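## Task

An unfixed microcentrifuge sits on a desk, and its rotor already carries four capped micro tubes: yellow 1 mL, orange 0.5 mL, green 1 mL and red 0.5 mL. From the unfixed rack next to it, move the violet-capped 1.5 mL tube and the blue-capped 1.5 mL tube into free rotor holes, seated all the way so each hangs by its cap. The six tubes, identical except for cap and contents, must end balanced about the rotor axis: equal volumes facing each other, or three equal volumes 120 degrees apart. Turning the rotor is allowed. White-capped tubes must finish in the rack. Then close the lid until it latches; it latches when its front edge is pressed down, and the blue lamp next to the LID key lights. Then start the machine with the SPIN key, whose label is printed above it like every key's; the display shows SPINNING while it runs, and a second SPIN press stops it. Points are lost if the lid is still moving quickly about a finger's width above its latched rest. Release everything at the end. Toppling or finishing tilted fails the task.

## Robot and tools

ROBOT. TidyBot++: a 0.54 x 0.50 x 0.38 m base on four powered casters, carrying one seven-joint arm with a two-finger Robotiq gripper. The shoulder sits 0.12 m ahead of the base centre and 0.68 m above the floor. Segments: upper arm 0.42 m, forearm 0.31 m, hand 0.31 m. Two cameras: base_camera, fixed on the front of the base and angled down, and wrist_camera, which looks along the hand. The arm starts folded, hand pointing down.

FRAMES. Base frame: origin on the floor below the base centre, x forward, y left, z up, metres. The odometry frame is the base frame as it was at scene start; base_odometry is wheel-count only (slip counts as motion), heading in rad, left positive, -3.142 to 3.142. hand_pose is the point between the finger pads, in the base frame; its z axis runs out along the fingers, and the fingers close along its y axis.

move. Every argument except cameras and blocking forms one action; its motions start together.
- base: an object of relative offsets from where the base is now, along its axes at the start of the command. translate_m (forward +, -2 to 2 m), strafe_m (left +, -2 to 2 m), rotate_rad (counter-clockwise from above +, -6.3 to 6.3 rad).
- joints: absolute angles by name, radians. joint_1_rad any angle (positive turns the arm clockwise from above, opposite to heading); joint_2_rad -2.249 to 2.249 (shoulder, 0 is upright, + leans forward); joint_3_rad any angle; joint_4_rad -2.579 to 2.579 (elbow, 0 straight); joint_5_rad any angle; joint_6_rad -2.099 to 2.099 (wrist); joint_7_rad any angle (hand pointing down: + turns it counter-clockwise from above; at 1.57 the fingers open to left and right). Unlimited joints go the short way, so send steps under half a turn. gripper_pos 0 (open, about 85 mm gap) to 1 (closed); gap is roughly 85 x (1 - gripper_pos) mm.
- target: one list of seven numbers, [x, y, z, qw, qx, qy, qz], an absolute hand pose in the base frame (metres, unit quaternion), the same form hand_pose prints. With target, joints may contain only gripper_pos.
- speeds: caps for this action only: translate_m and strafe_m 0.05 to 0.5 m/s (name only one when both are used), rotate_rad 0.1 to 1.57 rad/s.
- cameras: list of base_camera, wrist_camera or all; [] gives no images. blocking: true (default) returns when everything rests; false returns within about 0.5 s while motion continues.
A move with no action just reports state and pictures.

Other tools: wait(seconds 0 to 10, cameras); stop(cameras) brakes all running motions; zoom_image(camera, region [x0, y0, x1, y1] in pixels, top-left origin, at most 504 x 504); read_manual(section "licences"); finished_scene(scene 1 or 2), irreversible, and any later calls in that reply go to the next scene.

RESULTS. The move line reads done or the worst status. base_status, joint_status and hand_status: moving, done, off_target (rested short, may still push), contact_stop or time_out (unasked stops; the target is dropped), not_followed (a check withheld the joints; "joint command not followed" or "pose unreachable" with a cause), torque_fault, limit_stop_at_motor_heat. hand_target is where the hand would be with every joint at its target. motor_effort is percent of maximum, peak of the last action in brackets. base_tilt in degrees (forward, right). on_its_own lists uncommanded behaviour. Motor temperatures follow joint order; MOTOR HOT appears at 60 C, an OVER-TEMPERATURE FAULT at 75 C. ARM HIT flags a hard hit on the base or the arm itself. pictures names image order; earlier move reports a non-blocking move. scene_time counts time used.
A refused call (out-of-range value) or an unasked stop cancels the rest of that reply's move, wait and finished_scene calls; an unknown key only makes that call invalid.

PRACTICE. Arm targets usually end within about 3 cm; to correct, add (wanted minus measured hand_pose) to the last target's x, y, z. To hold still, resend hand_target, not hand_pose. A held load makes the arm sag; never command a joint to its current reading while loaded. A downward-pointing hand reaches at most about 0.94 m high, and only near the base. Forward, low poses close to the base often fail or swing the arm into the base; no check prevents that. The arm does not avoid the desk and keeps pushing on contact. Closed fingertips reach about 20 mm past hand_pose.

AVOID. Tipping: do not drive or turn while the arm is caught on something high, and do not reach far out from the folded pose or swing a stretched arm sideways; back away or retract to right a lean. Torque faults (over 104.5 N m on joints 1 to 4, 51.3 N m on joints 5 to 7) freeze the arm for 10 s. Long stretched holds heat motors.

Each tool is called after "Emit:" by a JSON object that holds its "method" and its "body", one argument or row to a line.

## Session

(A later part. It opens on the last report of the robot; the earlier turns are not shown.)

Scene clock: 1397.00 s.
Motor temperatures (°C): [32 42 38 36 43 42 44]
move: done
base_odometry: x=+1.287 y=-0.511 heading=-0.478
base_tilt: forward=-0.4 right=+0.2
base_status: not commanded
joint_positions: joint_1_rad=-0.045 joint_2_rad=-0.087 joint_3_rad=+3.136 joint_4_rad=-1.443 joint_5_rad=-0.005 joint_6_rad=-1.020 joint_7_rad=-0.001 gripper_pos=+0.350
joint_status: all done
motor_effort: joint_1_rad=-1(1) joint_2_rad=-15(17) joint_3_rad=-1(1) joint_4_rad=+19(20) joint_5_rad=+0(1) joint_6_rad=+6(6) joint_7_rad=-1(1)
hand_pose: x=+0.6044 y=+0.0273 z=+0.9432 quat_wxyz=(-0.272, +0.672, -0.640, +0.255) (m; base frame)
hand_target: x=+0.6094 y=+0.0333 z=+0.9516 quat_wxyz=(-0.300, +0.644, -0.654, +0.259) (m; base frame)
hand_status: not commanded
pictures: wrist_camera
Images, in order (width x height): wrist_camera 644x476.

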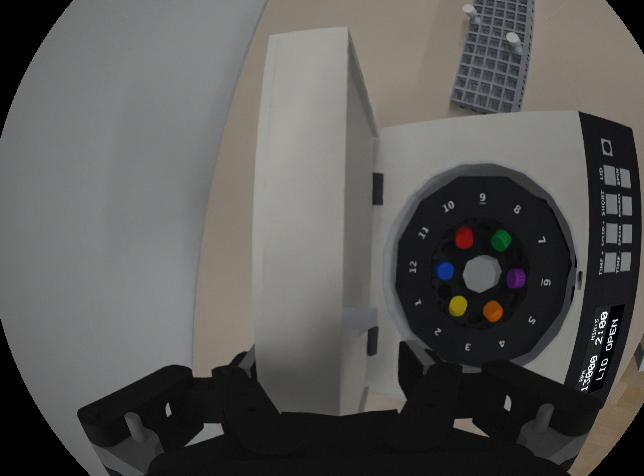

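Emit:
{"method": "move", "body": {
  "joints": {"joint_2_rad": -0.148, "joint_4_rad": -1.548, "joint_6_rad": -0.886},
  "cameras": ["wrist_camera"]
}}

Emit:
{"method": "move", "body": {
  "joints": {"joint_2_rad": -0.191, "joint_4_rad": -1.629, "joint_6_rad": -0.814},
  "cameras": ["wrist_camera"]
}}

Scene clock: 1401.07 s.
Motor temperatures (°C): [32 42 38 36 43 42 44]
move: done
base_odometry: x=+1.287 y=-0.511 heading=-0.478
base_tilt: forward=-0.4 right=+0.2
base_status: not commanded
joint_positions: joint_1_rad=-0.045 joint_2_rad=-0.132 joint_3_rad=+3.136 joint_4_rad=-1.526 joint_5_rad=-0.005 joint_6_rad=-0.945 joint_7_rad=-0.001 gripper_pos=+0.350
joint_status: all done
motor_effort: joint_1_rad=-1(1) joint_2_rad=-14(15) joint_3_rad=+0(1) joint_4_rad=+20(20) joint_5_rad=+0(1) joint_6_rad=+6(6) joint_7_rad=-1(1)
hand_pose: x=+0.5961 y=+0.0269 z=+0.9378 quat_wxyz=(-0.285, +0.667, -0.635, +0.267) (m; base frame)
hand_target: x=+0.6007 y=+0.0327 z=+0.9473 quat_wxyz=(-0.314, +0.639, -0.648, +0.271) (m; base frame)
hand_status: not commanded
pictures: wrist_camera
Images, in order (width x height): wrist_camera 644x476.

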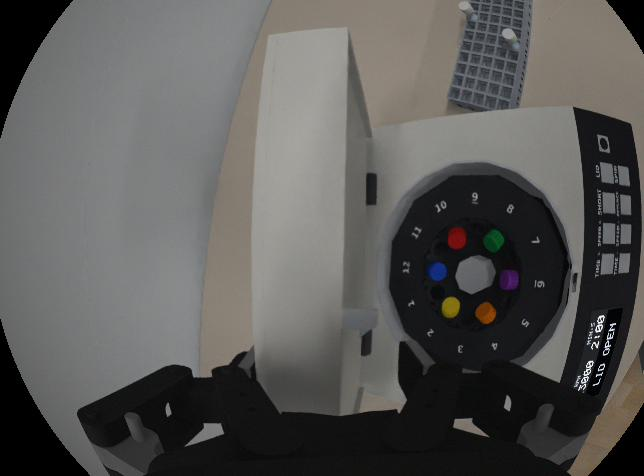

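Scene clock: 1401.93 s.
Motor temperatures (°C): [32 42 38 36 43 42 44]
move: done
base_odometry: x=+1.287 y=-0.511 heading=-0.478
base_tilt: forward=-0.4 right=+0.2
base_status: not commanded
joint_positions: joint_1_rad=-0.045 joint_2_rad=-0.176 joint_3_rad=+3.136 joint_4_rad=-1.608 joint_5_rad=-0.005 joint_6_rad=-0.873 joint_7_rad=-0.001 gripper_pos=+0.350
joint_status: all done
motor_effort: joint_1_rad=-1(1) joint_2_rad=-12(14) joint_3_rad=+0(1) joint_4_rad=+20(20) joint_5_rad=+0(1) joint_6_rad=+6(7) joint_7_rad=-1(1)
hand_pose: x=+0.5870 y=+0.0264 z=+0.9307 quat_wxyz=(-0.296, +0.662, -0.630, +0.278) (m; base frame)
hand_target: x=+0.5914 y=+0.0321 z=+0.9405 quat_wxyz=(-0.325, +0.633, -0.643, +0.281) (m; base frame)
hand_status: not commanded
pictures: wrist_camera
Images, in order (width x height): wrist_camera 644x476.

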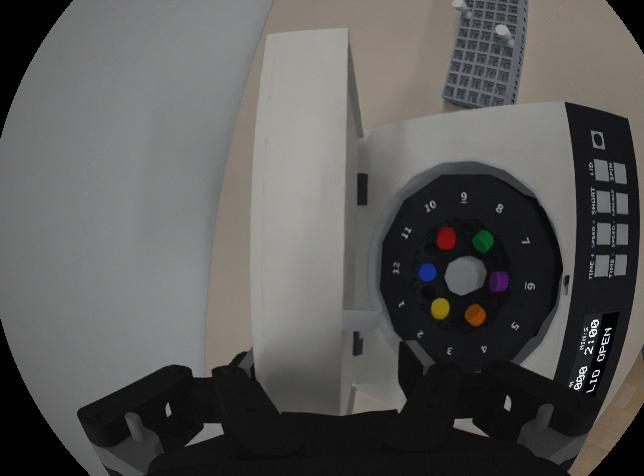

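Emit:
{"method": "move", "body": {
  "joints": {"joint_2_rad": -0.231, "joint_4_rad": -1.708, "joint_6_rad": -0.739},
  "cameras": []
}}

Emit:
{"method": "move", "body": {
  "joints": {"joint_2_rad": -0.268, "joint_4_rad": -1.786, "joint_6_rad": -0.662},
  "cameras": ["wrist_camera"]
}}

Emit:
{"method": "move", "body": {
  "joints": {"joint_2_rad": -0.302, "joint_4_rad": -1.863, "joint_6_rad": -0.585},
  "cameras": ["wrist_camera"]
}}

Scene clock: 1408.23 s.
Motor temperatures (°C): [32 42 38 36 43 42 44]
move: done
base_odometry: x=+1.287 y=-0.511 heading=-0.478
base_tilt: forward=-0.4 right=+0.2
base_status: not commanded
joint_positions: joint_1_rad=-0.045 joint_2_rad=-0.215 joint_3_rad=+3.136 joint_4_rad=-1.688 joint_5_rad=-0.005 joint_6_rad=-0.799 joint_7_rad=-0.001 gripper_pos=+0.350
joint_status: all done
motor_effort: joint_1_rad=-1(1) joint_2_rad=-11(13) joint_3_rad=+0(1) joint_4_rad=+20(21) joint_5_rad=+0(1) joint_6_rad=+7(7) joint_7_rad=+0(1)
hand_pose: x=+0.5793 y=+0.0260 z=+0.9229 quat_wxyz=(-0.307, +0.656, -0.626, +0.289) (m; base frame)
hand_target: x=+0.5833 y=+0.0316 z=+0.9336 quat_wxyz=(-0.338, +0.628, -0.637, +0.292) (m; base frame)
hand_status: not commanded
pictures: none
No camera images: "cameras" was empty.

Scene clock: 1409.07 s.
Motor temperatures (°C): [32 41 38 36 43 42 44]
move: done
base_odometry: x=+1.287 y=-0.511 heading=-0.478
base_tilt: forward=-0.4 right=+0.2
base_status: not commanded
joint_positions: joint_1_rad=-0.045 joint_2_rad=-0.252 joint_3_rad=+3.136 joint_4_rad=-1.766 joint_5_rad=-0.005 joint_6_rad=-0.722 joint_7_rad=-0.001 gripper_pos=+0.350
joint_status: all done
motor_effort: joint_1_rad=-1(1) joint_2_rad=-11(12) joint_3_rad=+0(1) joint_4_rad=+21(21) joint_5_rad=+0(1) joint_6_rad=+7(8) joint_7_rad=-1(1)
hand_pose: x=+0.5719 y=+0.0256 z=+0.9150 quat_wxyz=(-0.318, +0.651, -0.620, +0.300) (m; base frame)
hand_target: x=+0.5758 y=+0.0311 z=+0.9260 quat_wxyz=(-0.350, +0.622, -0.632, +0.302) (m; base frame)
hand_status: not commanded
pictures: wrist_camera
Images, in order (width x height): wrist_camera 644x476.

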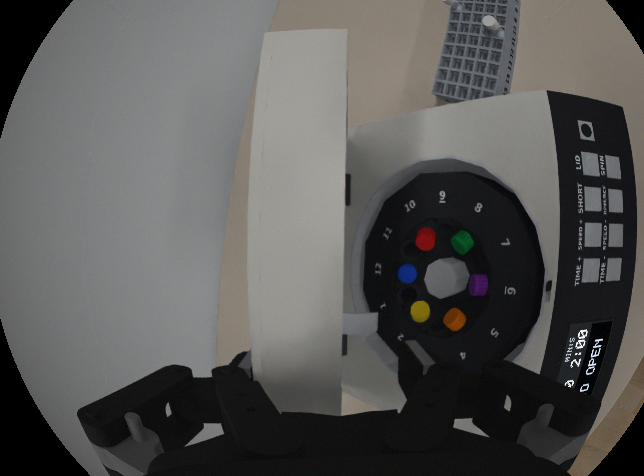

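Scene clock: 1409.90 s.
Motor temperatures (°C): [32 41 38 36 43 42 44]
move: done
base_odometry: x=+1.287 y=-0.511 heading=-0.478
base_tilt: forward=-0.4 right=+0.2
base_status: not commanded
joint_positions: joint_1_rad=-0.045 joint_2_rad=-0.286 joint_3_rad=+3.136 joint_4_rad=-1.844 joint_5_rad=-0.005 joint_6_rad=-0.645 joint_7_rad=-0.001 gripper_pos=+0.350
joint_status: all done
motor_effort: joint_1_rad=-1(1) joint_2_rad=-9(11) joint_3_rad=+0(1) joint_4_rad=+21(21) joint_5_rad=+1(1) joint_6_rad=+7(8) joint_7_rad=-1(1)
hand_pose: x=+0.5649 y=+0.0251 z=+0.9058 quat_wxyz=(-0.329, +0.645, -0.615, +0.311) (m; base frame)
hand_target: x=+0.5684 y=+0.0306 z=+0.9173 quat_wxyz=(-0.361, +0.617, -0.626, +0.312) (m; base frame)
hand_status: not commanded
pictures: wrist_camera
Images, in order (width x height): wrist_camera 644x476.

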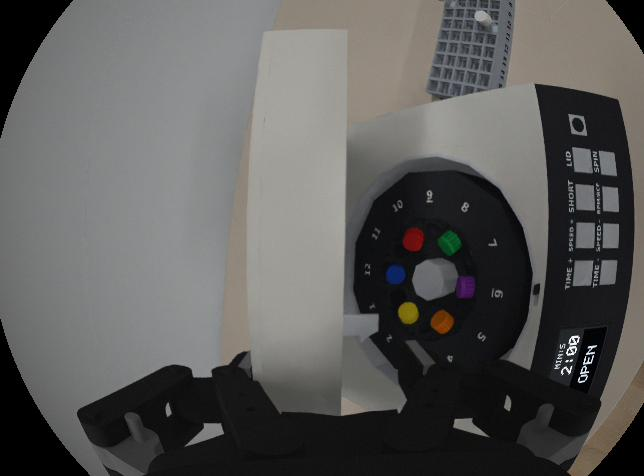

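Emit:
{"method": "move", "body": {
  "joints": {"joint_2_rad": -0.338, "joint_4_rad": -1.966, "joint_6_rad": -0.469},
  "cameras": ["wrist_camera"]
}}

Emit:
{"method": "move", "body": {
  "joints": {"joint_2_rad": -0.371, "joint_4_rad": -2.064, "joint_6_rad": -0.352},
  "cameras": ["wrist_camera"]
}}

Scene clock: 1419.27 s.
Motor temperatures (°C): [32 41 38 36 43 42 44]
move: done
base_odometry: x=+1.287 y=-0.511 heading=-0.478
base_tilt: forward=-0.4 right=+0.2
base_status: not commanded
joint_positions: joint_1_rad=-0.045 joint_2_rad=-0.323 joint_3_rad=+3.136 joint_4_rad=-1.946 joint_5_rad=-0.005 joint_6_rad=-0.531 joint_7_rad=-0.001 gripper_pos=+0.350
joint_status: all done
motor_effort: joint_1_rad=-1(1) joint_2_rad=-8(10) joint_3_rad=+0(1) joint_4_rad=+21(22) joint_5_rad=+0(1) joint_6_rad=+7(8) joint_7_rad=-1(2)
hand_pose: x=+0.5585 y=+0.0247 z=+0.8928 quat_wxyz=(-0.344, +0.637, -0.608, +0.325) (m; base frame)
hand_target: x=+0.5615 y=+0.0302 z=+0.9044 quat_wxyz=(-0.377, +0.608, -0.617, +0.326) (m; base frame)
hand_status: not commanded
pictures: wrist_camera
Images, in order (width x height): wrist_camera 644x476.

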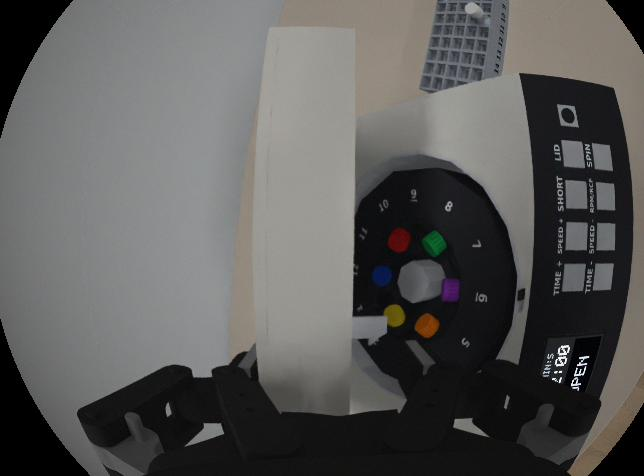

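Scene clock: 1420.43 s.
Motor temperatures (°C): [32 41 38 36 43 42 44]
move: done
base_odometry: x=+1.287 y=-0.511 heading=-0.478
base_tilt: forward=-0.4 right=+0.2
base_status: not commanded
joint_positions: joint_1_rad=-0.045 joint_2_rad=-0.355 joint_3_rad=+3.136 joint_4_rad=-2.045 joint_5_rad=-0.005 joint_6_rad=-0.414 joint_7_rad=-0.001 gripper_pos=+0.350
joint_status: all done
motor_effort: joint_1_rad=+0(1) joint_2_rad=-7(9) joint_3_rad=+0(1) joint_4_rad=+21(22) joint_5_rad=+0(1) joint_6_rad=+8(8) joint_7_rad=+0(2)
hand_pose: x=+0.5524 y=+0.0242 z=+0.8809 quat_wxyz=(-0.360, +0.628, -0.599, +0.341) (m; base frame)
hand_target: x=+0.5544 y=+0.0297 z=+0.8935 quat_wxyz=(-0.394, +0.599, -0.608, +0.341) (m; base frame)
hand_status: not commanded
pictures: wrist_camera
Images, in order (width x height): wrist_camera 644x476.

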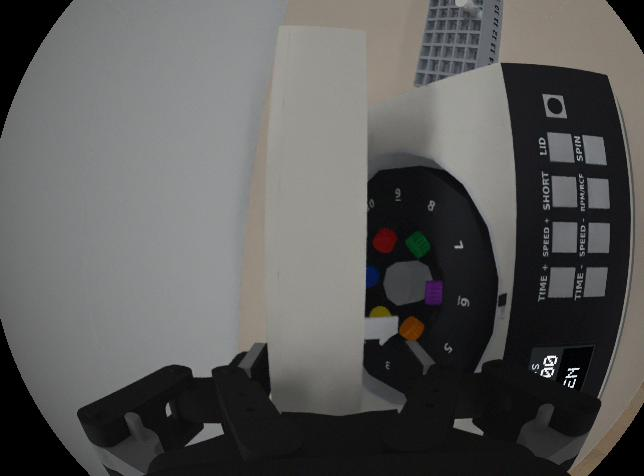

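Emit:
{"method": "move", "body": {
  "joints": {"joint_2_rad": -0.431, "joint_4_rad": -2.091},
  "cameras": ["wrist_camera"]
}}

Scene clock: 1432.60 s.
Motor temperatures (°C): [32 41 38 36 43 42 44]
move: done
base_odometry: x=+1.287 y=-0.511 heading=-0.478
base_tilt: forward=-0.4 right=+0.2
base_status: not commanded
joint_positions: joint_1_rad=-0.045 joint_2_rad=-0.419 joint_3_rad=+3.136 joint_4_rad=-2.074 joint_5_rad=-0.005 joint_6_rad=-0.412 joint_7_rad=-0.001 gripper_pos=+0.350
joint_status: all done
motor_effort: joint_1_rad=-1(1) joint_2_rad=-5(9) joint_3_rad=+0(1) joint_4_rad=+22(23) joint_5_rad=+1(1) joint_6_rad=+8(8) joint_7_rad=+0(1)
hand_pose: x=+0.5343 y=+0.0233 z=+0.8918 quat_wxyz=(-0.372, +0.621, -0.593, +0.352) (m; base frame)
hand_target: x=+0.5368 y=+0.0286 z=+0.9032 quat_wxyz=(-0.405, +0.593, -0.602, +0.350) (m; base frame)
hand_status: not commanded
pictures: wrist_camera
Images, in order (width x height): wrist_camera 644x476.

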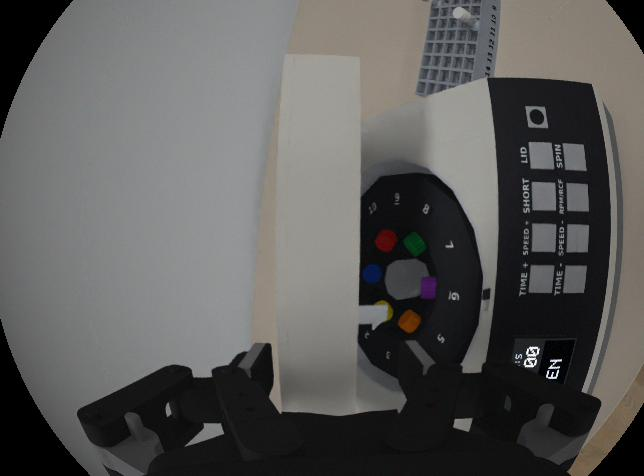

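Emit:
{"method": "move", "body": {
  "joints": {"joint_2_rad": -0.51, "joint_4_rad": -2.125},
  "cameras": ["wrist_camera"]
}}

Scene clock: 1436.80 s.
Motor temperatures (°C): [32 41 38 36 43 42 44]
move: done
base_odometry: x=+1.287 y=-0.511 heading=-0.478
base_tilt: forward=-0.4 right=+0.2
base_status: not commanded
joint_positions: joint_1_rad=-0.045 joint_2_rad=-0.500 joint_3_rad=+3.136 joint_4_rad=-2.107 joint_5_rad=-0.005 joint_6_rad=-0.411 joint_7_rad=-0.001 gripper_pos=+0.350
joint_status: all done
motor_effort: joint_1_rad=-1(1) joint_2_rad=-3(7) joint_3_rad=+0(1) joint_4_rad=+22(23) joint_5_rad=+1(1) joint_6_rad=+8(8) joint_7_rad=-1(1)
hand_pose: x=+0.5115 y=+0.0222 z=+0.9048 quat_wxyz=(-0.387, +0.613, -0.584, +0.366) (m; base frame)
hand_target: x=+0.5139 y=+0.0271 z=+0.9150 quat_wxyz=(-0.419, +0.584, -0.593, +0.362) (m; base frame)
hand_status: not commanded
pictures: wrist_camera
Images, in order (width x height): wrist_camera 644x476.

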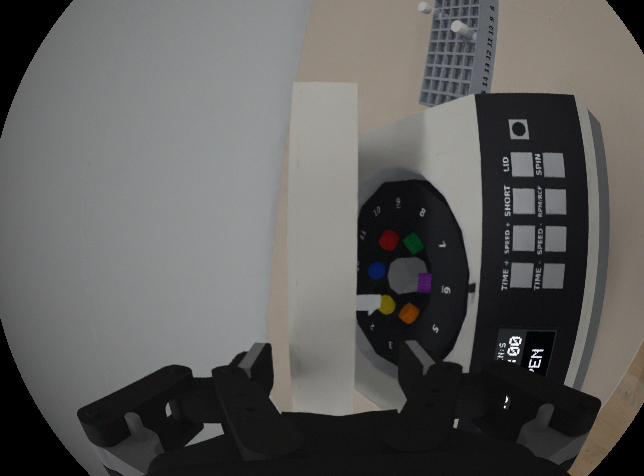

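Emit:
{"method": "move", "body": {
  "joints": {"joint_2_rad": -0.62},
  "cameras": []
}}

Emit:
{"method": "move", "body": {
  "joints": {"joint_2_rad": -0.4, "joint_4_rad": -1.5, "joint_6_rad": -1.1, "joint_1_rad": 0.01, "gripper_pos": 1.0},
  "cameras": ["wrist_camera"]
}}

Emit:
{"method": "move", "body": {
  "joints": {"joint_2_rad": -0.034, "joint_4_rad": -1.222, "joint_6_rad": -1.48},
  "cameras": ["wrist_camera"]
}}

Scene clock: 1466.57 s.
Motor temperatures (°C): [32 41 38 36 43 42 44]
move: done
base_odometry: x=+1.287 y=-0.511 heading=-0.478
base_tilt: forward=-0.4 right=+0.2
base_status: not commanded
joint_positions: joint_1_rad=-0.045 joint_2_rad=-0.613 joint_3_rad=+3.136 joint_4_rad=-2.108 joint_5_rad=-0.005 joint_6_rad=-0.410 joint_7_rad=-0.001 gripper_pos=+0.350
joint_status: all done
motor_effort: joint_1_rad=+0(1) joint_2_rad=+0(5) joint_3_rad=+1(1) joint_4_rad=+22(22) joint_5_rad=+0(1) joint_6_rad=+8(9) joint_7_rad=+0(1)
hand_pose: x=+0.4838 y=+0.0210 z=+0.9475 quat_wxyz=(-0.420, +0.590, -0.562, +0.399) (m; base frame)
hand_target: x=+0.4860 y=+0.0252 z=+0.9570 quat_wxyz=(-0.453, +0.562, -0.570, +0.392) (m; base frame)
hand_status: not commanded
pictures: none
No camera images: "cameras" was empty.

Scene clock: 1468.77 s.
Motor temperatures (°C): [32 41 38 36 43 42 44]
move: done
base_odometry: x=+1.287 y=-0.511 heading=-0.478
base_tilt: forward=-0.4 right=+0.2
base_status: not commanded
joint_positions: joint_1_rad=-0.014 joint_2_rad=-0.418 joint_3_rad=+3.136 joint_4_rad=-1.510 joint_5_rad=-0.005 joint_6_rad=-1.027 joint_7_rad=-0.001 gripper_pos=+0.999
joint_status: all done
motor_effort: joint_1_rad=+0(1) joint_2_rad=-3(4) joint_3_rad=+0(1) joint_4_rad=+19(23) joint_5_rad=+0(1) joint_6_rad=+8(10) joint_7_rad=+0(2)
hand_pose: x=+0.4927 y=+0.0108 z=+1.0490 quat_wxyz=(-0.350, +0.623, -0.611, +0.341) (m; base frame)
hand_target: x=+0.4870 y=-0.0023 z=+1.0287 quat_wxyz=(-0.332, +0.601, -0.658, +0.309) (m; base frame)
hand_status: not commanded
pictures: wrist_camera
Images, in order (width x height): wrist_camera 644x476.

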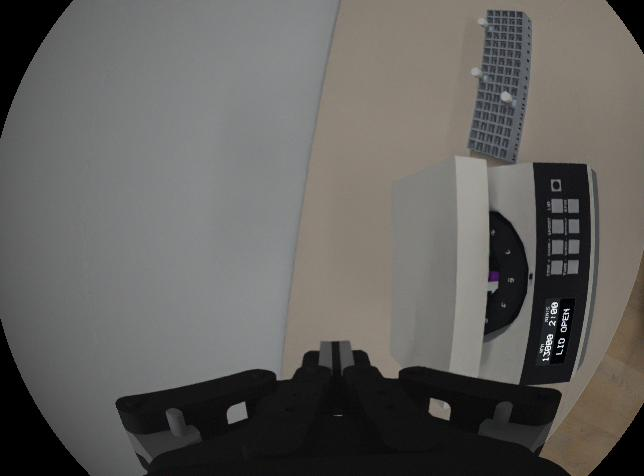

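Scene clock: 1470.60 s.
Motor temperatures (°C): [32 41 38 36 43 42 44]
move: done
base_odometry: x=+1.287 y=-0.511 heading=-0.478
base_tilt: forward=-0.4 right=+0.2
base_status: not commanded
joint_positions: joint_1_rad=-0.014 joint_2_rad=-0.035 joint_3_rad=+3.136 joint_4_rad=-1.233 joint_5_rad=-0.005 joint_6_rad=-1.409 joint_7_rad=-0.001 gripper_pos=+0.999
joint_status: all done
motor_effort: joint_1_rad=-1(1) joint_2_rad=-16(18) joint_3_rad=-1(1) joint_4_rad=+18(20) joint_5_rad=+0(1) joint_6_rad=+5(8) joint_7_rad=-1(1)
hand_pose: x=+0.5554 y=+0.0116 z=+0.9487 quat_wxyz=(-0.190, +0.689, -0.676, +0.183) (m; base frame)
hand_target: x=+0.5383 y=-0.0029 z=+0.9427 quat_wxyz=(-0.172, +0.656, -0.718, +0.160) (m; base frame)
hand_status: not commanded
pictures: wrist_camera
Images, in order (width x height): wrist_camera 644x476.

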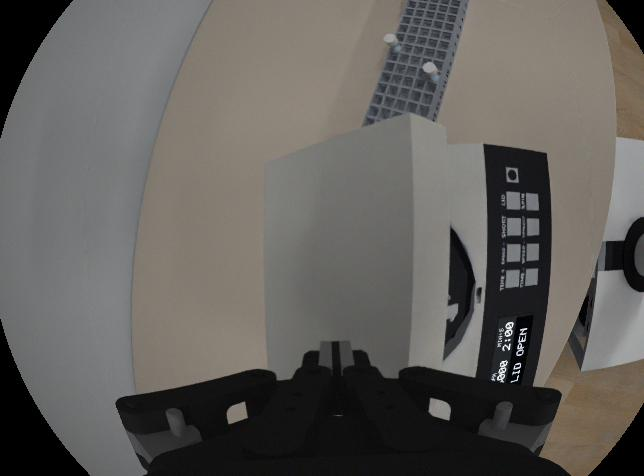

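Emit:
{"method": "move", "body": {
  "cameras": ["wrist_camera"]
}}

Scene clock: 1484.40 s.
Motor temperatures (°C): [32 41 38 36 43 42 44]
base_odometry: x=+1.287 y=-0.511 heading=-0.478
base_tilt: forward=-0.4 right=+0.2
base_status: not commanded
joint_positions: joint_1_rad=-0.014 joint_2_rad=-0.035 joint_3_rad=+3.136 joint_4_rad=-1.232 joint_5_rad=-0.005 joint_6_rad=-1.412 joint_7_rad=-0.001 gripper_pos=+0.999
joint_status: all done
motor_effort: joint_1_rad=-1(1) joint_2_rad=-16(18) joint_3_rad=+0(1) joint_4_rad=+18(20) joint_5_rad=+0(1) joint_6_rad=+5(8) joint_7_rad=-1(1)
hand_pose: x=+0.5547 y=+0.0115 z=+0.9486 quat_wxyz=(-0.189, +0.689, -0.676, +0.182) (m; base frame)
hand_target: x=+0.5383 y=-0.0029 z=+0.9427 quat_wxyz=(-0.172, +0.656, -0.718, +0.160) (m; base frame)
hand_status: not commanded
pictures: wrist_camera
Images, in order (width x height): wrist_camera 644x476.

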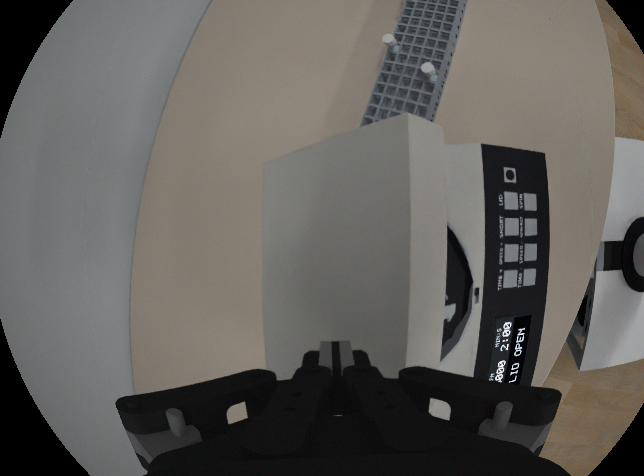

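Emit:
{"method": "move", "body": {
  "joints": {"joint_2_rad": -0.095, "joint_4_rad": -1.309},
  "cameras": ["wrist_camera"]
}}

Emit:
{"method": "zoom_image", "body": {
  "camera": "wrist_camera",
  "region": [230, 200, 550, 420]
}}

Scene clock: 1497.40 s.
Motor temperatures (°C): [32 41 38 37 43 42 44]
move: done
base_odometry: x=+1.287 y=-0.511 heading=-0.478
base_tilt: forward=-0.4 right=+0.2
base_status: not commanded
joint_positions: joint_1_rad=-0.014 joint_2_rad=-0.079 joint_3_rad=+3.136 joint_4_rad=-1.296 joint_5_rad=-0.005 joint_6_rad=-1.416 joint_7_rad=-0.001 gripper_pos=+0.999
joint_status: all done
motor_effort: joint_1_rad=-1(1) joint_2_rad=-14(17) joint_3_rad=-1(1) joint_4_rad=+18(20) joint_5_rad=+0(1) joint_6_rad=+5(5) joint_7_rad=-2(2)
hand_pose: x=+0.5321 y=+0.0111 z=+0.9382 quat_wxyz=(-0.181, +0.691, -0.678, +0.174) (m; base frame)
hand_target: x=+0.5084 y=-0.0026 z=+0.9298 quat_wxyz=(-0.162, +0.658, -0.720, +0.151) (m; base frame)
hand_status: not commanded
pictures: wrist_camera
Images, in order (width x height): wrist_camera 644x476.

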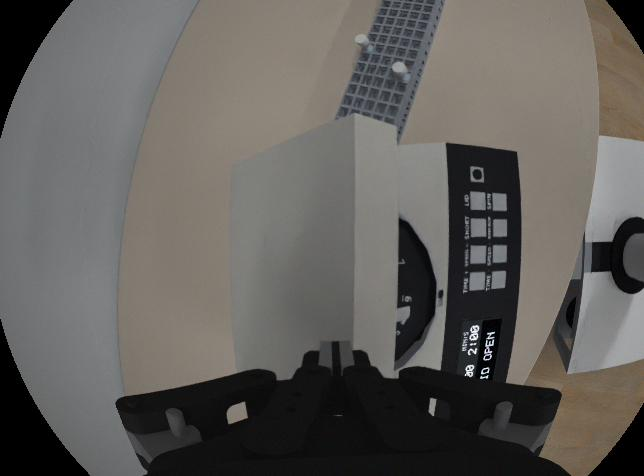

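Scaled by 1.575.

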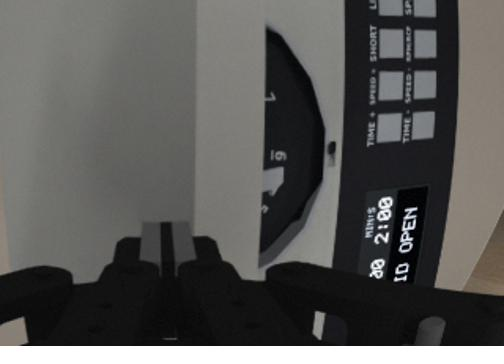

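Emit:
{"method": "move", "body": {
  "joints": {"joint_2_rad": -0.098, "joint_4_rad": -1.333},
  "cameras": ["wrist_camera"]
}}

Emit:
{"method": "move", "body": {
  "joints": {"joint_2_rad": -0.101, "joint_4_rad": -1.357},
  "cameras": ["wrist_camera"]
}}

Scene clock: 1503.20 s.
Motor temperatures (°C): [32 40 38 36 43 42 44]
move: done
base_odometry: x=+1.287 y=-0.511 heading=-0.478
base_tilt: forward=-0.4 right=+0.2
base_status: not commanded
joint_positions: joint_1_rad=-0.014 joint_2_rad=-0.081 joint_3_rad=+3.136 joint_4_rad=-1.318 joint_5_rad=-0.005 joint_6_rad=-1.417 joint_7_rad=-0.001 gripper_pos=+0.999
joint_status: all done
motor_effort: joint_1_rad=+0(1) joint_2_rad=-14(15) joint_3_rad=+0(1) joint_4_rad=+18(19) joint_5_rad=+1(1) joint_6_rad=+4(5) joint_7_rad=-1(1)
hand_pose: x=+0.5276 y=+0.0110 z=+0.9294 quat_wxyz=(-0.174, +0.693, -0.680, +0.168) (m; base frame)
hand_target: x=+0.5034 y=-0.0025 z=+0.9207 quat_wxyz=(-0.155, +0.659, -0.721, +0.144) (m; base frame)
hand_status: not commanded
pictures: wrist_camera
Images, in order (width x height): wrist_camera 644x476.

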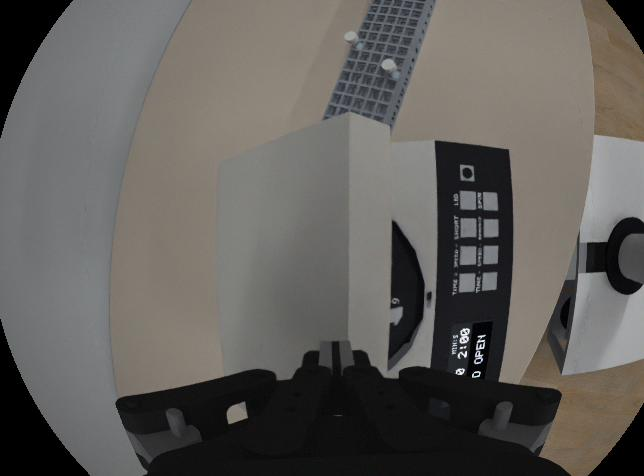

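Scene clock: 1503.83 s.
Motor temperatures (°C): [32 40 38 36 43 42 44]
move: done
base_odometry: x=+1.287 y=-0.511 heading=-0.478
base_tilt: forward=-0.4 right=+0.2
base_status: not commanded
joint_positions: joint_1_rad=-0.014 joint_2_rad=-0.084 joint_3_rad=+3.136 joint_4_rad=-1.341 joint_5_rad=-0.005 joint_6_rad=-1.417 joint_7_rad=-0.001 gripper_pos=+0.999
joint_status: all done
motor_effort: joint_1_rad=-1(1) joint_2_rad=-14(15) joint_3_rad=+0(1) joint_4_rad=+18(19) joint_5_rad=+0(1) joint_6_rad=+4(5) joint_7_rad=-1(1)
hand_pose: x=+0.5228 y=+0.0109 z=+0.9201 quat_wxyz=(-0.167, +0.694, -0.681, +0.160) (m; base frame)
hand_target: x=+0.4983 y=-0.0025 z=+0.9117 quat_wxyz=(-0.147, +0.661, -0.723, +0.137) (m; base frame)
hand_status: not commanded
pictures: wrist_camera
Images, in order (width x height): wrist_camera 644x476.

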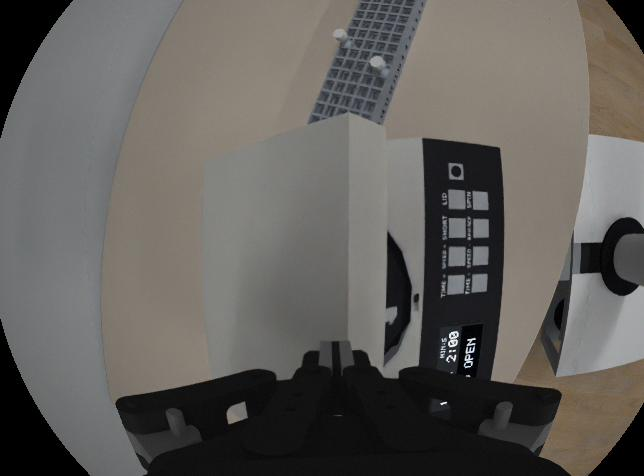

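Emit:
{"method": "move", "body": {
  "joints": {"joint_4_rad": -1.381},
  "cameras": []
}}

Emit:
{"method": "move", "body": {
  "joints": {"joint_4_rad": -1.4},
  "cameras": ["wrist_camera"]
}}

Scene clock: 1511.57 s.
Motor temperatures (°C): [32 40 38 36 43 42 44]
move: done
base_odometry: x=+1.287 y=-0.511 heading=-0.478
base_tilt: forward=-0.4 right=+0.2
base_status: not commanded
joint_positions: joint_1_rad=-0.014 joint_2_rad=-0.085 joint_3_rad=+3.136 joint_4_rad=-1.366 joint_5_rad=-0.005 joint_6_rad=-1.417 joint_7_rad=-0.001 gripper_pos=+0.999
joint_status: all done
motor_effort: joint_1_rad=+0(1) joint_2_rad=-14(15) joint_3_rad=+0(1) joint_4_rad=+18(19) joint_5_rad=+0(1) joint_6_rad=+4(4) joint_7_rad=-1(1)
hand_pose: x=+0.5180 y=+0.0108 z=+0.9098 quat_wxyz=(-0.159, +0.696, -0.683, +0.152) (m; base frame)
hand_target: x=+0.4937 y=-0.0024 z=+0.9017 quat_wxyz=(-0.139, +0.662, -0.725, +0.129) (m; base frame)
hand_status: not commanded
pictures: none
No camera images: "cameras" was empty.

Scene clock: 1512.17 s.
Motor temperatures (°C): [32 40 38 36 43 42 44]
move: done
base_odometry: x=+1.287 y=-0.511 heading=-0.478
base_tilt: forward=-0.4 right=+0.2
base_status: not commanded
joint_positions: joint_1_rad=-0.014 joint_2_rad=-0.085 joint_3_rad=+3.136 joint_4_rad=-1.385 joint_5_rad=-0.005 joint_6_rad=-1.417 joint_7_rad=-0.001 gripper_pos=+0.999
joint_status: all done
motor_effort: joint_1_rad=-1(1) joint_2_rad=-14(15) joint_3_rad=+0(1) joint_4_rad=+18(20) joint_5_rad=+0(1) joint_6_rad=+4(4) joint_7_rad=+0(2)
hand_pose: x=+0.5142 y=+0.0107 z=+0.9015 quat_wxyz=(-0.152, +0.698, -0.685, +0.146) (m; base frame)
hand_target: x=+0.4898 y=-0.0024 z=+0.8938 quat_wxyz=(-0.132, +0.664, -0.726, +0.123) (m; base frame)
hand_status: not commanded
pictures: wrist_camera
Images, in order (width x height): wrist_camera 644x476.

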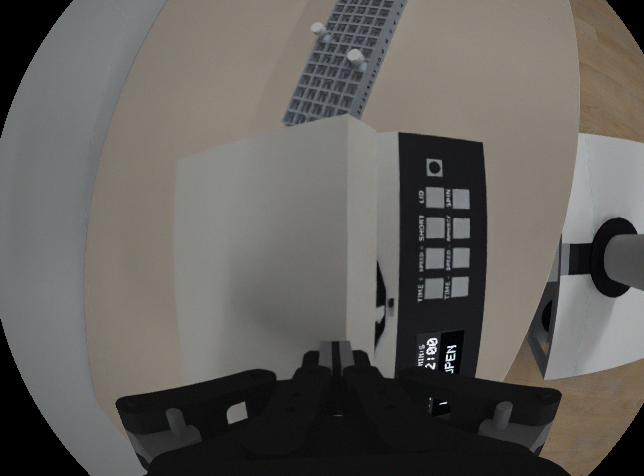

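Emit:
{"method": "move", "body": {
  "joints": {"joint_2_rad": -0.055},
  "cameras": ["wrist_camera"]
}}

Scene clock: 1516.73 s.
Motor temperatures (°C): [32 40 38 36 43 42 44]
move: done
base_odometry: x=+1.287 y=-0.511 heading=-0.478
base_tilt: forward=-0.4 right=+0.2
base_status: not commanded
joint_positions: joint_1_rad=-0.014 joint_2_rad=-0.061 joint_3_rad=+3.136 joint_4_rad=-1.385 joint_5_rad=-0.005 joint_6_rad=-1.417 joint_7_rad=-0.001 gripper_pos=+0.999
joint_status: all done
motor_effort: joint_1_rad=+0(1) joint_2_rad=-14(16) joint_3_rad=+0(1) joint_4_rad=+18(19) joint_5_rad=+0(0) joint_6_rad=+4(4) joint_7_rad=+0(1)
hand_pose: x=+0.5191 y=+0.0108 z=+0.8919 quat_wxyz=(-0.144, +0.699, -0.686, +0.138) (m; base frame)
hand_target: x=+0.4992 y=-0.0025 z=+0.8765 quat_wxyz=(-0.115, +0.666, -0.729, +0.108) (m; base frame)
hand_status: not commanded
pictures: wrist_camera
Images, in order (width x height): wrist_camera 644x476.

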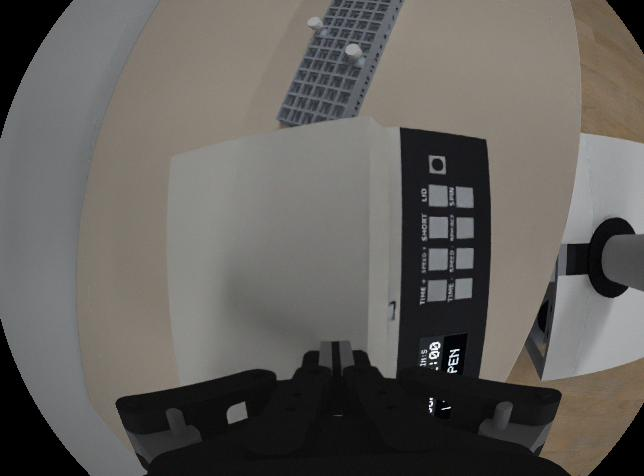

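Emit:
{"method": "move", "body": {
  "joints": {"joint_4_rad": -1.42},
  "cameras": ["wrist_camera"]
}}

Emit:
{"method": "zoom_image", "body": {
  "camera": "wrist_camera",
  "region": [300, 120, 520, 440]
}}

Scene clock: 1519.33 s.
Motor temperatures (°C): [32 40 38 36 43 42 44]
move: done
base_odometry: x=+1.287 y=-0.511 heading=-0.478
base_tilt: forward=-0.4 right=+0.2
base_status: not commanded
joint_positions: joint_1_rad=-0.014 joint_2_rad=-0.061 joint_3_rad=+3.136 joint_4_rad=-1.404 joint_5_rad=-0.005 joint_6_rad=-1.417 joint_7_rad=-0.001 gripper_pos=+0.999
joint_status: all done
motor_effort: joint_1_rad=-1(1) joint_2_rad=-14(15) joint_3_rad=+0(1) joint_4_rad=+17(19) joint_5_rad=+0(1) joint_6_rad=+3(4) joint_7_rad=-1(2)
hand_pose: x=+0.5151 y=+0.0107 z=+0.8840 quat_wxyz=(-0.137, +0.701, -0.688, +0.131) (m; base frame)
hand_target: x=+0.4946 y=-0.0024 z=+0.8685 quat_wxyz=(-0.108, +0.667, -0.730, +0.101) (m; base frame)
hand_status: not commanded
pictures: wrist_camera
Images, in order (width x height): wrist_camera 644x476.

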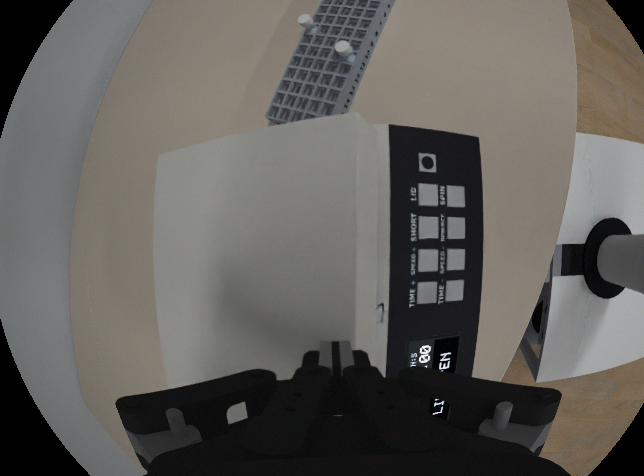

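Scaled by 1.575.

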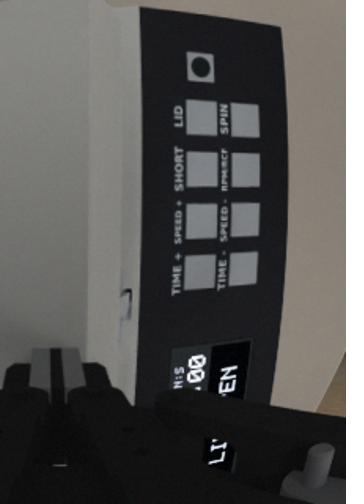

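Emit:
{"method": "move", "body": {
  "joints": {"joint_4_rad": -1.44},
  "cameras": []
}}

Emit:
{"method": "move", "body": {
  "joints": {"joint_4_rad": -1.465},
  "cameras": ["wrist_camera"]
}}

Scene clock: 1522.07 s.
Motor temperatures (°C): [32 40 38 36 43 42 44]
move: done
base_odometry: x=+1.287 y=-0.511 heading=-0.478
base_tilt: forward=-0.4 right=+0.2
base_status: not commanded
joint_positions: joint_1_rad=-0.014 joint_2_rad=-0.061 joint_3_rad=+3.136 joint_4_rad=-1.413 joint_5_rad=-0.005 joint_6_rad=-1.417 joint_7_rad=-0.001 gripper_pos=+0.999
joint_status: all done
motor_effort: joint_1_rad=+0(1) joint_2_rad=-13(14) joint_3_rad=+0(1) joint_4_rad=+15(18) joint_5_rad=+0(0) joint_6_rad=+1(3) joint_7_rad=-2(2)
hand_pose: x=+0.5133 y=+0.0107 z=+0.8804 quat_wxyz=(-0.134, +0.701, -0.688, +0.128) (m; base frame)
hand_target: x=+0.4898 y=-0.0024 z=+0.8605 quat_wxyz=(-0.101, +0.668, -0.731, +0.094) (m; base frame)
hand_status: not commanded
pictures: none
No camera images: "cameras" was empty.

Scene clock: 1522.67 s.
Motor temperatures (°C): [32 40 38 36 43 42 44]
move: off_target
base_odometry: x=+1.287 y=-0.511 heading=-0.478
base_tilt: forward=-0.4 right=+0.2
base_status: not commanded
joint_positions: joint_1_rad=-0.014 joint_2_rad=-0.063 joint_3_rad=+3.136 joint_4_rad=-1.424 joint_5_rad=-0.005 joint_6_rad=-1.418 joint_7_rad=-0.001 gripper_pos=+0.999
joint_status: joint_4_rad off_target (ended at -1.424, target -1.465)
motor_effort: joint_1_rad=-1(1) joint_2_rad=-10(13) joint_3_rad=+0(1) joint_4_rad=+14(15) joint_5_rad=+1(1) joint_6_rad=+2(2) joint_7_rad=-1(1)
hand_pose: x=+0.5101 y=+0.0106 z=+0.8764 quat_wxyz=(-0.130, +0.702, -0.689, +0.125) (m; base frame)
hand_target: x=+0.4837 y=-0.0023 z=+0.8508 quat_wxyz=(-0.092, +0.669, -0.732, +0.086) (m; base frame)
hand_status: not commanded
pictures: wrist_camera
Images, in order (width x height): wrist_camera 644x476.

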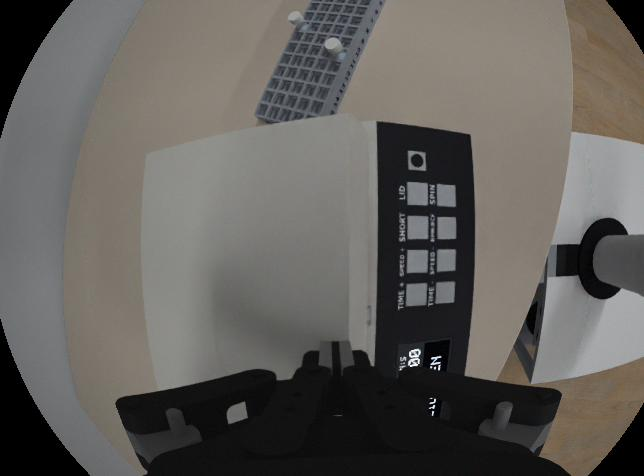

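Emit:
{"method": "move", "body": {
  "joints": {"joint_2_rad": -0.03},
  "cameras": ["wrist_camera"]
}}

Emit:
{"method": "zoom_image", "body": {
  "camera": "wrist_camera",
  "region": [300, 120, 520, 440]
}}

Scene clock: 1526.03 s.
Motor temperatures (°C): [32 40 38 36 43 42 44]
move: done
base_odometry: x=+1.287 y=-0.511 heading=-0.478
base_tilt: forward=-0.4 right=+0.2
base_status: not commanded
joint_positions: joint_1_rad=-0.014 joint_2_rad=-0.061 joint_3_rad=+3.136 joint_4_rad=-1.424 joint_5_rad=-0.005 joint_6_rad=-1.420 joint_7_rad=-0.001 gripper_pos=+0.999
joint_status: all done
motor_effort: joint_1_rad=+0(1) joint_2_rad=-10(10) joint_3_rad=+0(1) joint_4_rad=+13(14) joint_5_rad=+0(1) joint_6_rad=+2(3) joint_7_rad=-1(1)
hand_pose: x=+0.5100 y=+0.0106 z=+0.8754 quat_wxyz=(-0.129, +0.702, -0.689, +0.123) (m; base frame)
hand_target: x=+0.4878 y=-0.0023 z=+0.8416 quat_wxyz=(-0.083, +0.670, -0.733, +0.077) (m; base frame)
hand_status: not commanded
pictures: wrist_camera
Images, in order (width x height): wrist_camera 644x476.

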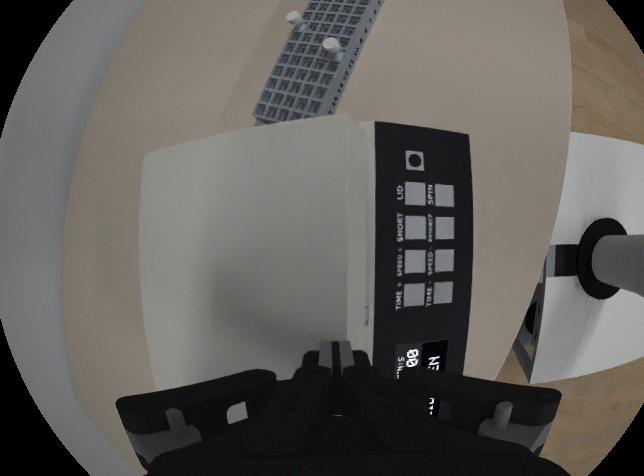

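Scaled by 1.575.

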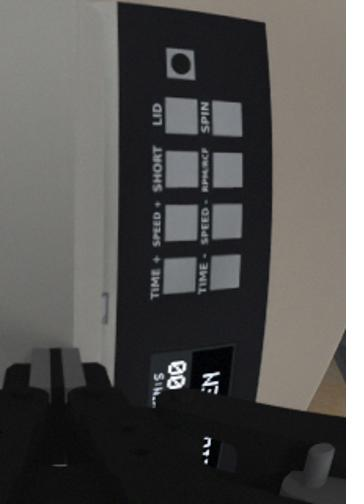

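Emit:
{"method": "move", "body": {
  "joints": {"joint_4_rad": -1.385},
  "cameras": ["wrist_camera"]
}}

Scene clock: 1533.00 s.
Motor temperatures (°C): [32 40 38 36 43 42 44]
move: done
base_odometry: x=+1.287 y=-0.511 heading=-0.478
base_tilt: forward=-0.4 right=+0.2
base_status: not commanded
joint_positions: joint_1_rad=-0.013 joint_2_rad=-0.047 joint_3_rad=+3.136 joint_4_rad=-1.389 joint_5_rad=-0.005 joint_6_rad=-1.431 joint_7_rad=-0.001 gripper_pos=+0.999
joint_status: all done
motor_effort: joint_1_rad=+0(1) joint_2_rad=-14(15) joint_3_rad=+0(1) joint_4_rad=+17(18) joint_5_rad=+0(1) joint_6_rad=+3(5) joint_7_rad=-1(2)
hand_pose: x=+0.5174 y=+0.0106 z=+0.8830 quat_wxyz=(-0.133, +0.701, -0.689, +0.127) (m; base frame)
hand_target: x=+0.5074 y=-0.0025 z=+0.8729 quat_wxyz=(-0.112, +0.667, -0.730, +0.104) (m; base frame)
hand_status: not commanded
pictures: wrist_camera
Images, in order (width x height): wrist_camera 644x476.

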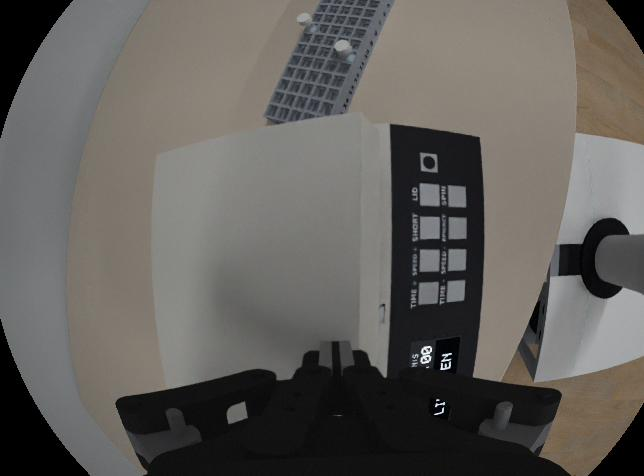

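Emit:
{"method": "move", "body": {
  "joints": {"joint_2_rad": 0.0, "joint_4_rad": -1.41},
  "cameras": []
}}

Emit:
{"method": "move", "body": {
  "joints": {"joint_2_rad": 0.03, "joint_4_rad": -1.435},
  "cameras": ["wrist_camera"]
}}

Scene clock: 1535.53 s.
Motor temperatures (°C): [32 40 38 36 43 42 44]
move: done
base_odometry: x=+1.287 y=-0.511 heading=-0.478
base_tilt: forward=-0.4 right=+0.2
base_status: not commanded
joint_positions: joint_1_rad=-0.013 joint_2_rad=-0.035 joint_3_rad=+3.136 joint_4_rad=-1.389 joint_5_rad=-0.005 joint_6_rad=-1.431 joint_7_rad=-0.001 gripper_pos=+0.999
joint_status: all done
motor_effort: joint_1_rad=-1(1) joint_2_rad=-10(14) joint_3_rad=-1(1) joint_4_rad=+14(18) joint_5_rad=+0(1) joint_6_rad=+3(3) joint_7_rad=+0(1)
hand_pose: x=+0.5198 y=+0.0106 z=+0.8779 quat_wxyz=(-0.128, +0.702, -0.690, +0.122) (m; base frame)
hand_target: x=+0.5068 y=-0.0025 z=+0.8514 quat_wxyz=(-0.092, +0.669, -0.732, +0.086) (m; base frame)
hand_status: not commanded
pictures: none
No camera images: "cameras" was empty.

Scene clock: 1536.17 s.
Motor temperatures (°C): [32 40 38 36 43 42 44]
move: off_target
base_odometry: x=+1.287 y=-0.511 heading=-0.478
base_tilt: forward=-0.4 right=+0.2
base_status: not commanded
joint_positions: joint_1_rad=-0.013 joint_2_rad=-0.026 joint_3_rad=+3.136 joint_4_rad=-1.393 joint_5_rad=-0.005 joint_6_rad=-1.431 joint_7_rad=-0.001 gripper_pos=+0.999
joint_status: joint_2_rad off_target (ended at -0.026, target +0.030); joint_4_rad off_target (ended at -1.393, target -1.435)
motor_effort: joint_1_rad=-1(1) joint_2_rad=-7(11) joint_3_rad=+0(1) joint_4_rad=+11(14) joint_5_rad=+0(1) joint_6_rad=+3(4) joint_7_rad=-1(1)
hand_pose: x=+0.5207 y=+0.0106 z=+0.8729 quat_wxyz=(-0.124, +0.703, -0.690, +0.118) (m; base frame)
hand_target: x=+0.5050 y=-0.0025 z=+0.8303 quat_wxyz=(-0.072, +0.671, -0.735, +0.067) (m; base frame)
hand_status: not commanded
pictures: wrist_camera
Images, in order (width x height): wrist_camera 644x476.

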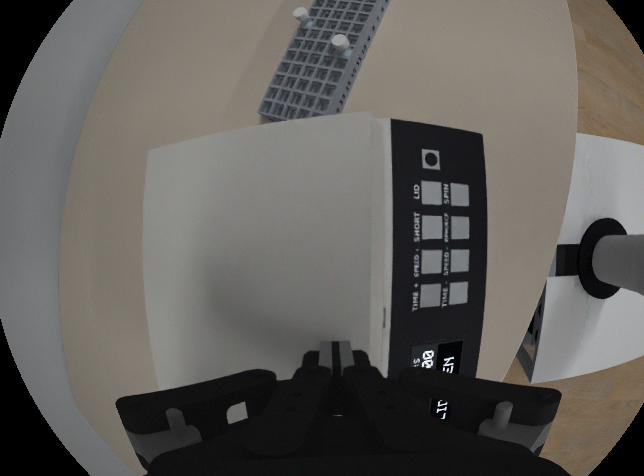

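Emit:
{"method": "move", "body": {
  "joints": {"joint_2_rad": 0.06, "joint_4_rad": -1.46},
  "cameras": []
}}

Emit:
{"method": "move", "body": {
  "joints": {"joint_2_rad": 0.085, "joint_4_rad": -1.481},
  "cameras": ["wrist_camera"]
}}

Emit:
{"method": "zoom_image", "body": {
  "camera": "wrist_camera",
  "region": [300, 120, 520, 440]
}}

Scene clock: 1540.67 s.
Motor temperatures (°C): [32 40 38 36 43 42 44]
move: off_target
base_odometry: x=+1.287 y=-0.511 heading=-0.478
base_tilt: forward=-0.4 right=+0.2
base_status: not commanded
joint_positions: joint_1_rad=-0.013 joint_2_rad=-0.023 joint_3_rad=+3.136 joint_4_rad=-1.395 joint_5_rad=-0.005 joint_6_rad=-1.431 joint_7_rad=-0.001 gripper_pos=+0.999
joint_status: joint_2_rad off_target (ended at -0.023, target +0.060); joint_4_rad off_target (ended at -1.395, target -1.460)
motor_effort: joint_1_rad=-1(1) joint_2_rad=-2(7) joint_3_rad=+0(1) joint_4_rad=+7(12) joint_5_rad=+1(1) joint_6_rad=+3(4) joint_7_rad=-1(1)
hand_pose: x=+0.5206 y=+0.0105 z=+0.8709 quat_wxyz=(-0.122, +0.703, -0.691, +0.116) (m; base frame)
hand_target: x=+0.5021 y=-0.0025 z=+0.8096 quat_wxyz=(-0.052, +0.673, -0.736, +0.048) (m; base frame)
hand_status: not commanded
pictures: none
No camera images: "cameras" was empty.

Scene clock: 1541.27 s.
Motor temperatures (°C): [32 40 38 36 43 42 44]
move: off_target
base_odometry: x=+1.287 y=-0.511 heading=-0.478
base_tilt: forward=-0.4 right=+0.2
base_status: not commanded
joint_positions: joint_1_rad=-0.013 joint_2_rad=-0.023 joint_3_rad=+3.136 joint_4_rad=-1.396 joint_5_rad=-0.005 joint_6_rad=-1.431 joint_7_rad=-0.001 gripper_pos=+0.999
joint_status: joint_2_rad off_target (ended at -0.023, target +0.085); joint_4_rad off_target (ended at -1.396, target -1.481)
motor_effort: joint_1_rad=+0(1) joint_2_rad=+2(3) joint_3_rad=+0(1) joint_4_rad=+3(7) joint_5_rad=+1(1) joint_6_rad=+1(3) joint_7_rad=+0(1)
hand_pose: x=+0.5206 y=+0.0105 z=+0.8705 quat_wxyz=(-0.122, +0.703, -0.691, +0.116) (m; base frame)
hand_target: x=+0.4988 y=-0.0025 z=+0.7927 quat_wxyz=(-0.035, +0.674, -0.737, +0.033) (m; base frame)
hand_status: not commanded
pictures: wrist_camera
Images, in order (width x height): wrist_camera 644x476.

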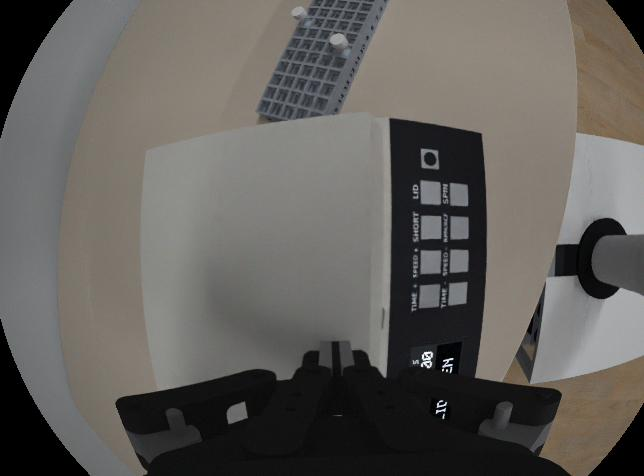

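Scaled by 1.575.

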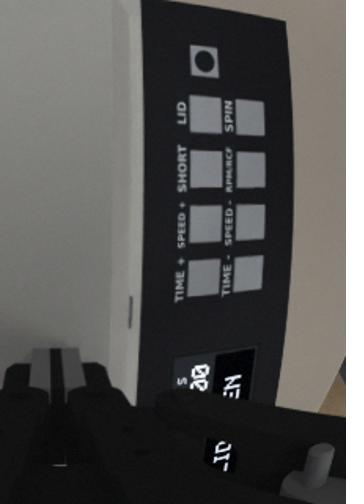

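Emit:
{"method": "move", "body": {
  "joints": {"joint_2_rad": 0.115, "joint_4_rad": -1.506},
  "cameras": ["wrist_camera"]
}}

Emit:
{"method": "zoom_image", "body": {
  "camera": "wrist_camera",
  "region": [300, 120, 520, 440]
}}

Scene clock: 1545.50 s.
Motor temperatures (°C): [32 40 38 36 43 42 44]
move: off_target
base_odometry: x=+1.287 y=-0.511 heading=-0.478
base_tilt: forward=-0.4 right=+0.2
base_status: not commanded
joint_positions: joint_1_rad=-0.013 joint_2_rad=-0.022 joint_3_rad=+3.136 joint_4_rad=-1.396 joint_5_rad=-0.005 joint_6_rad=-1.431 joint_7_rad=-0.001 gripper_pos=+0.999
joint_status: joint_2_rad off_target (ended at -0.022, target +0.115); joint_4_rad off_target (ended at -1.396, target -1.506)
motor_effort: joint_1_rad=+0(1) joint_2_rad=+6(7) joint_3_rad=+0(1) joint_4_rad=-2(3) joint_5_rad=+1(1) joint_6_rad=-1(1) joint_7_rad=-1(1)
hand_pose: x=+0.5206 y=+0.0105 z=+0.8701 quat_wxyz=(-0.121, +0.703, -0.691, +0.116) (m; base frame)
hand_target: x=+0.4939 y=-0.0024 z=+0.7730 quat_wxyz=(-0.015, +0.674, -0.738, +0.014) (m; base frame)
hand_status: not commanded
pictures: wrist_camera
Images, in order (width x height): wrist_camera 644x476.

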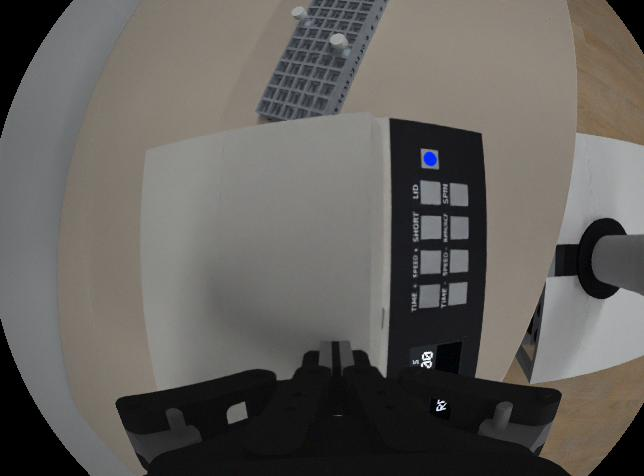

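Scaled by 1.575.

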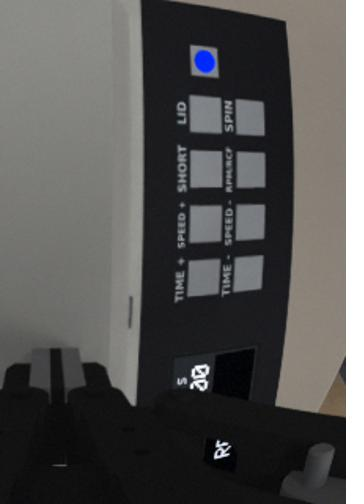

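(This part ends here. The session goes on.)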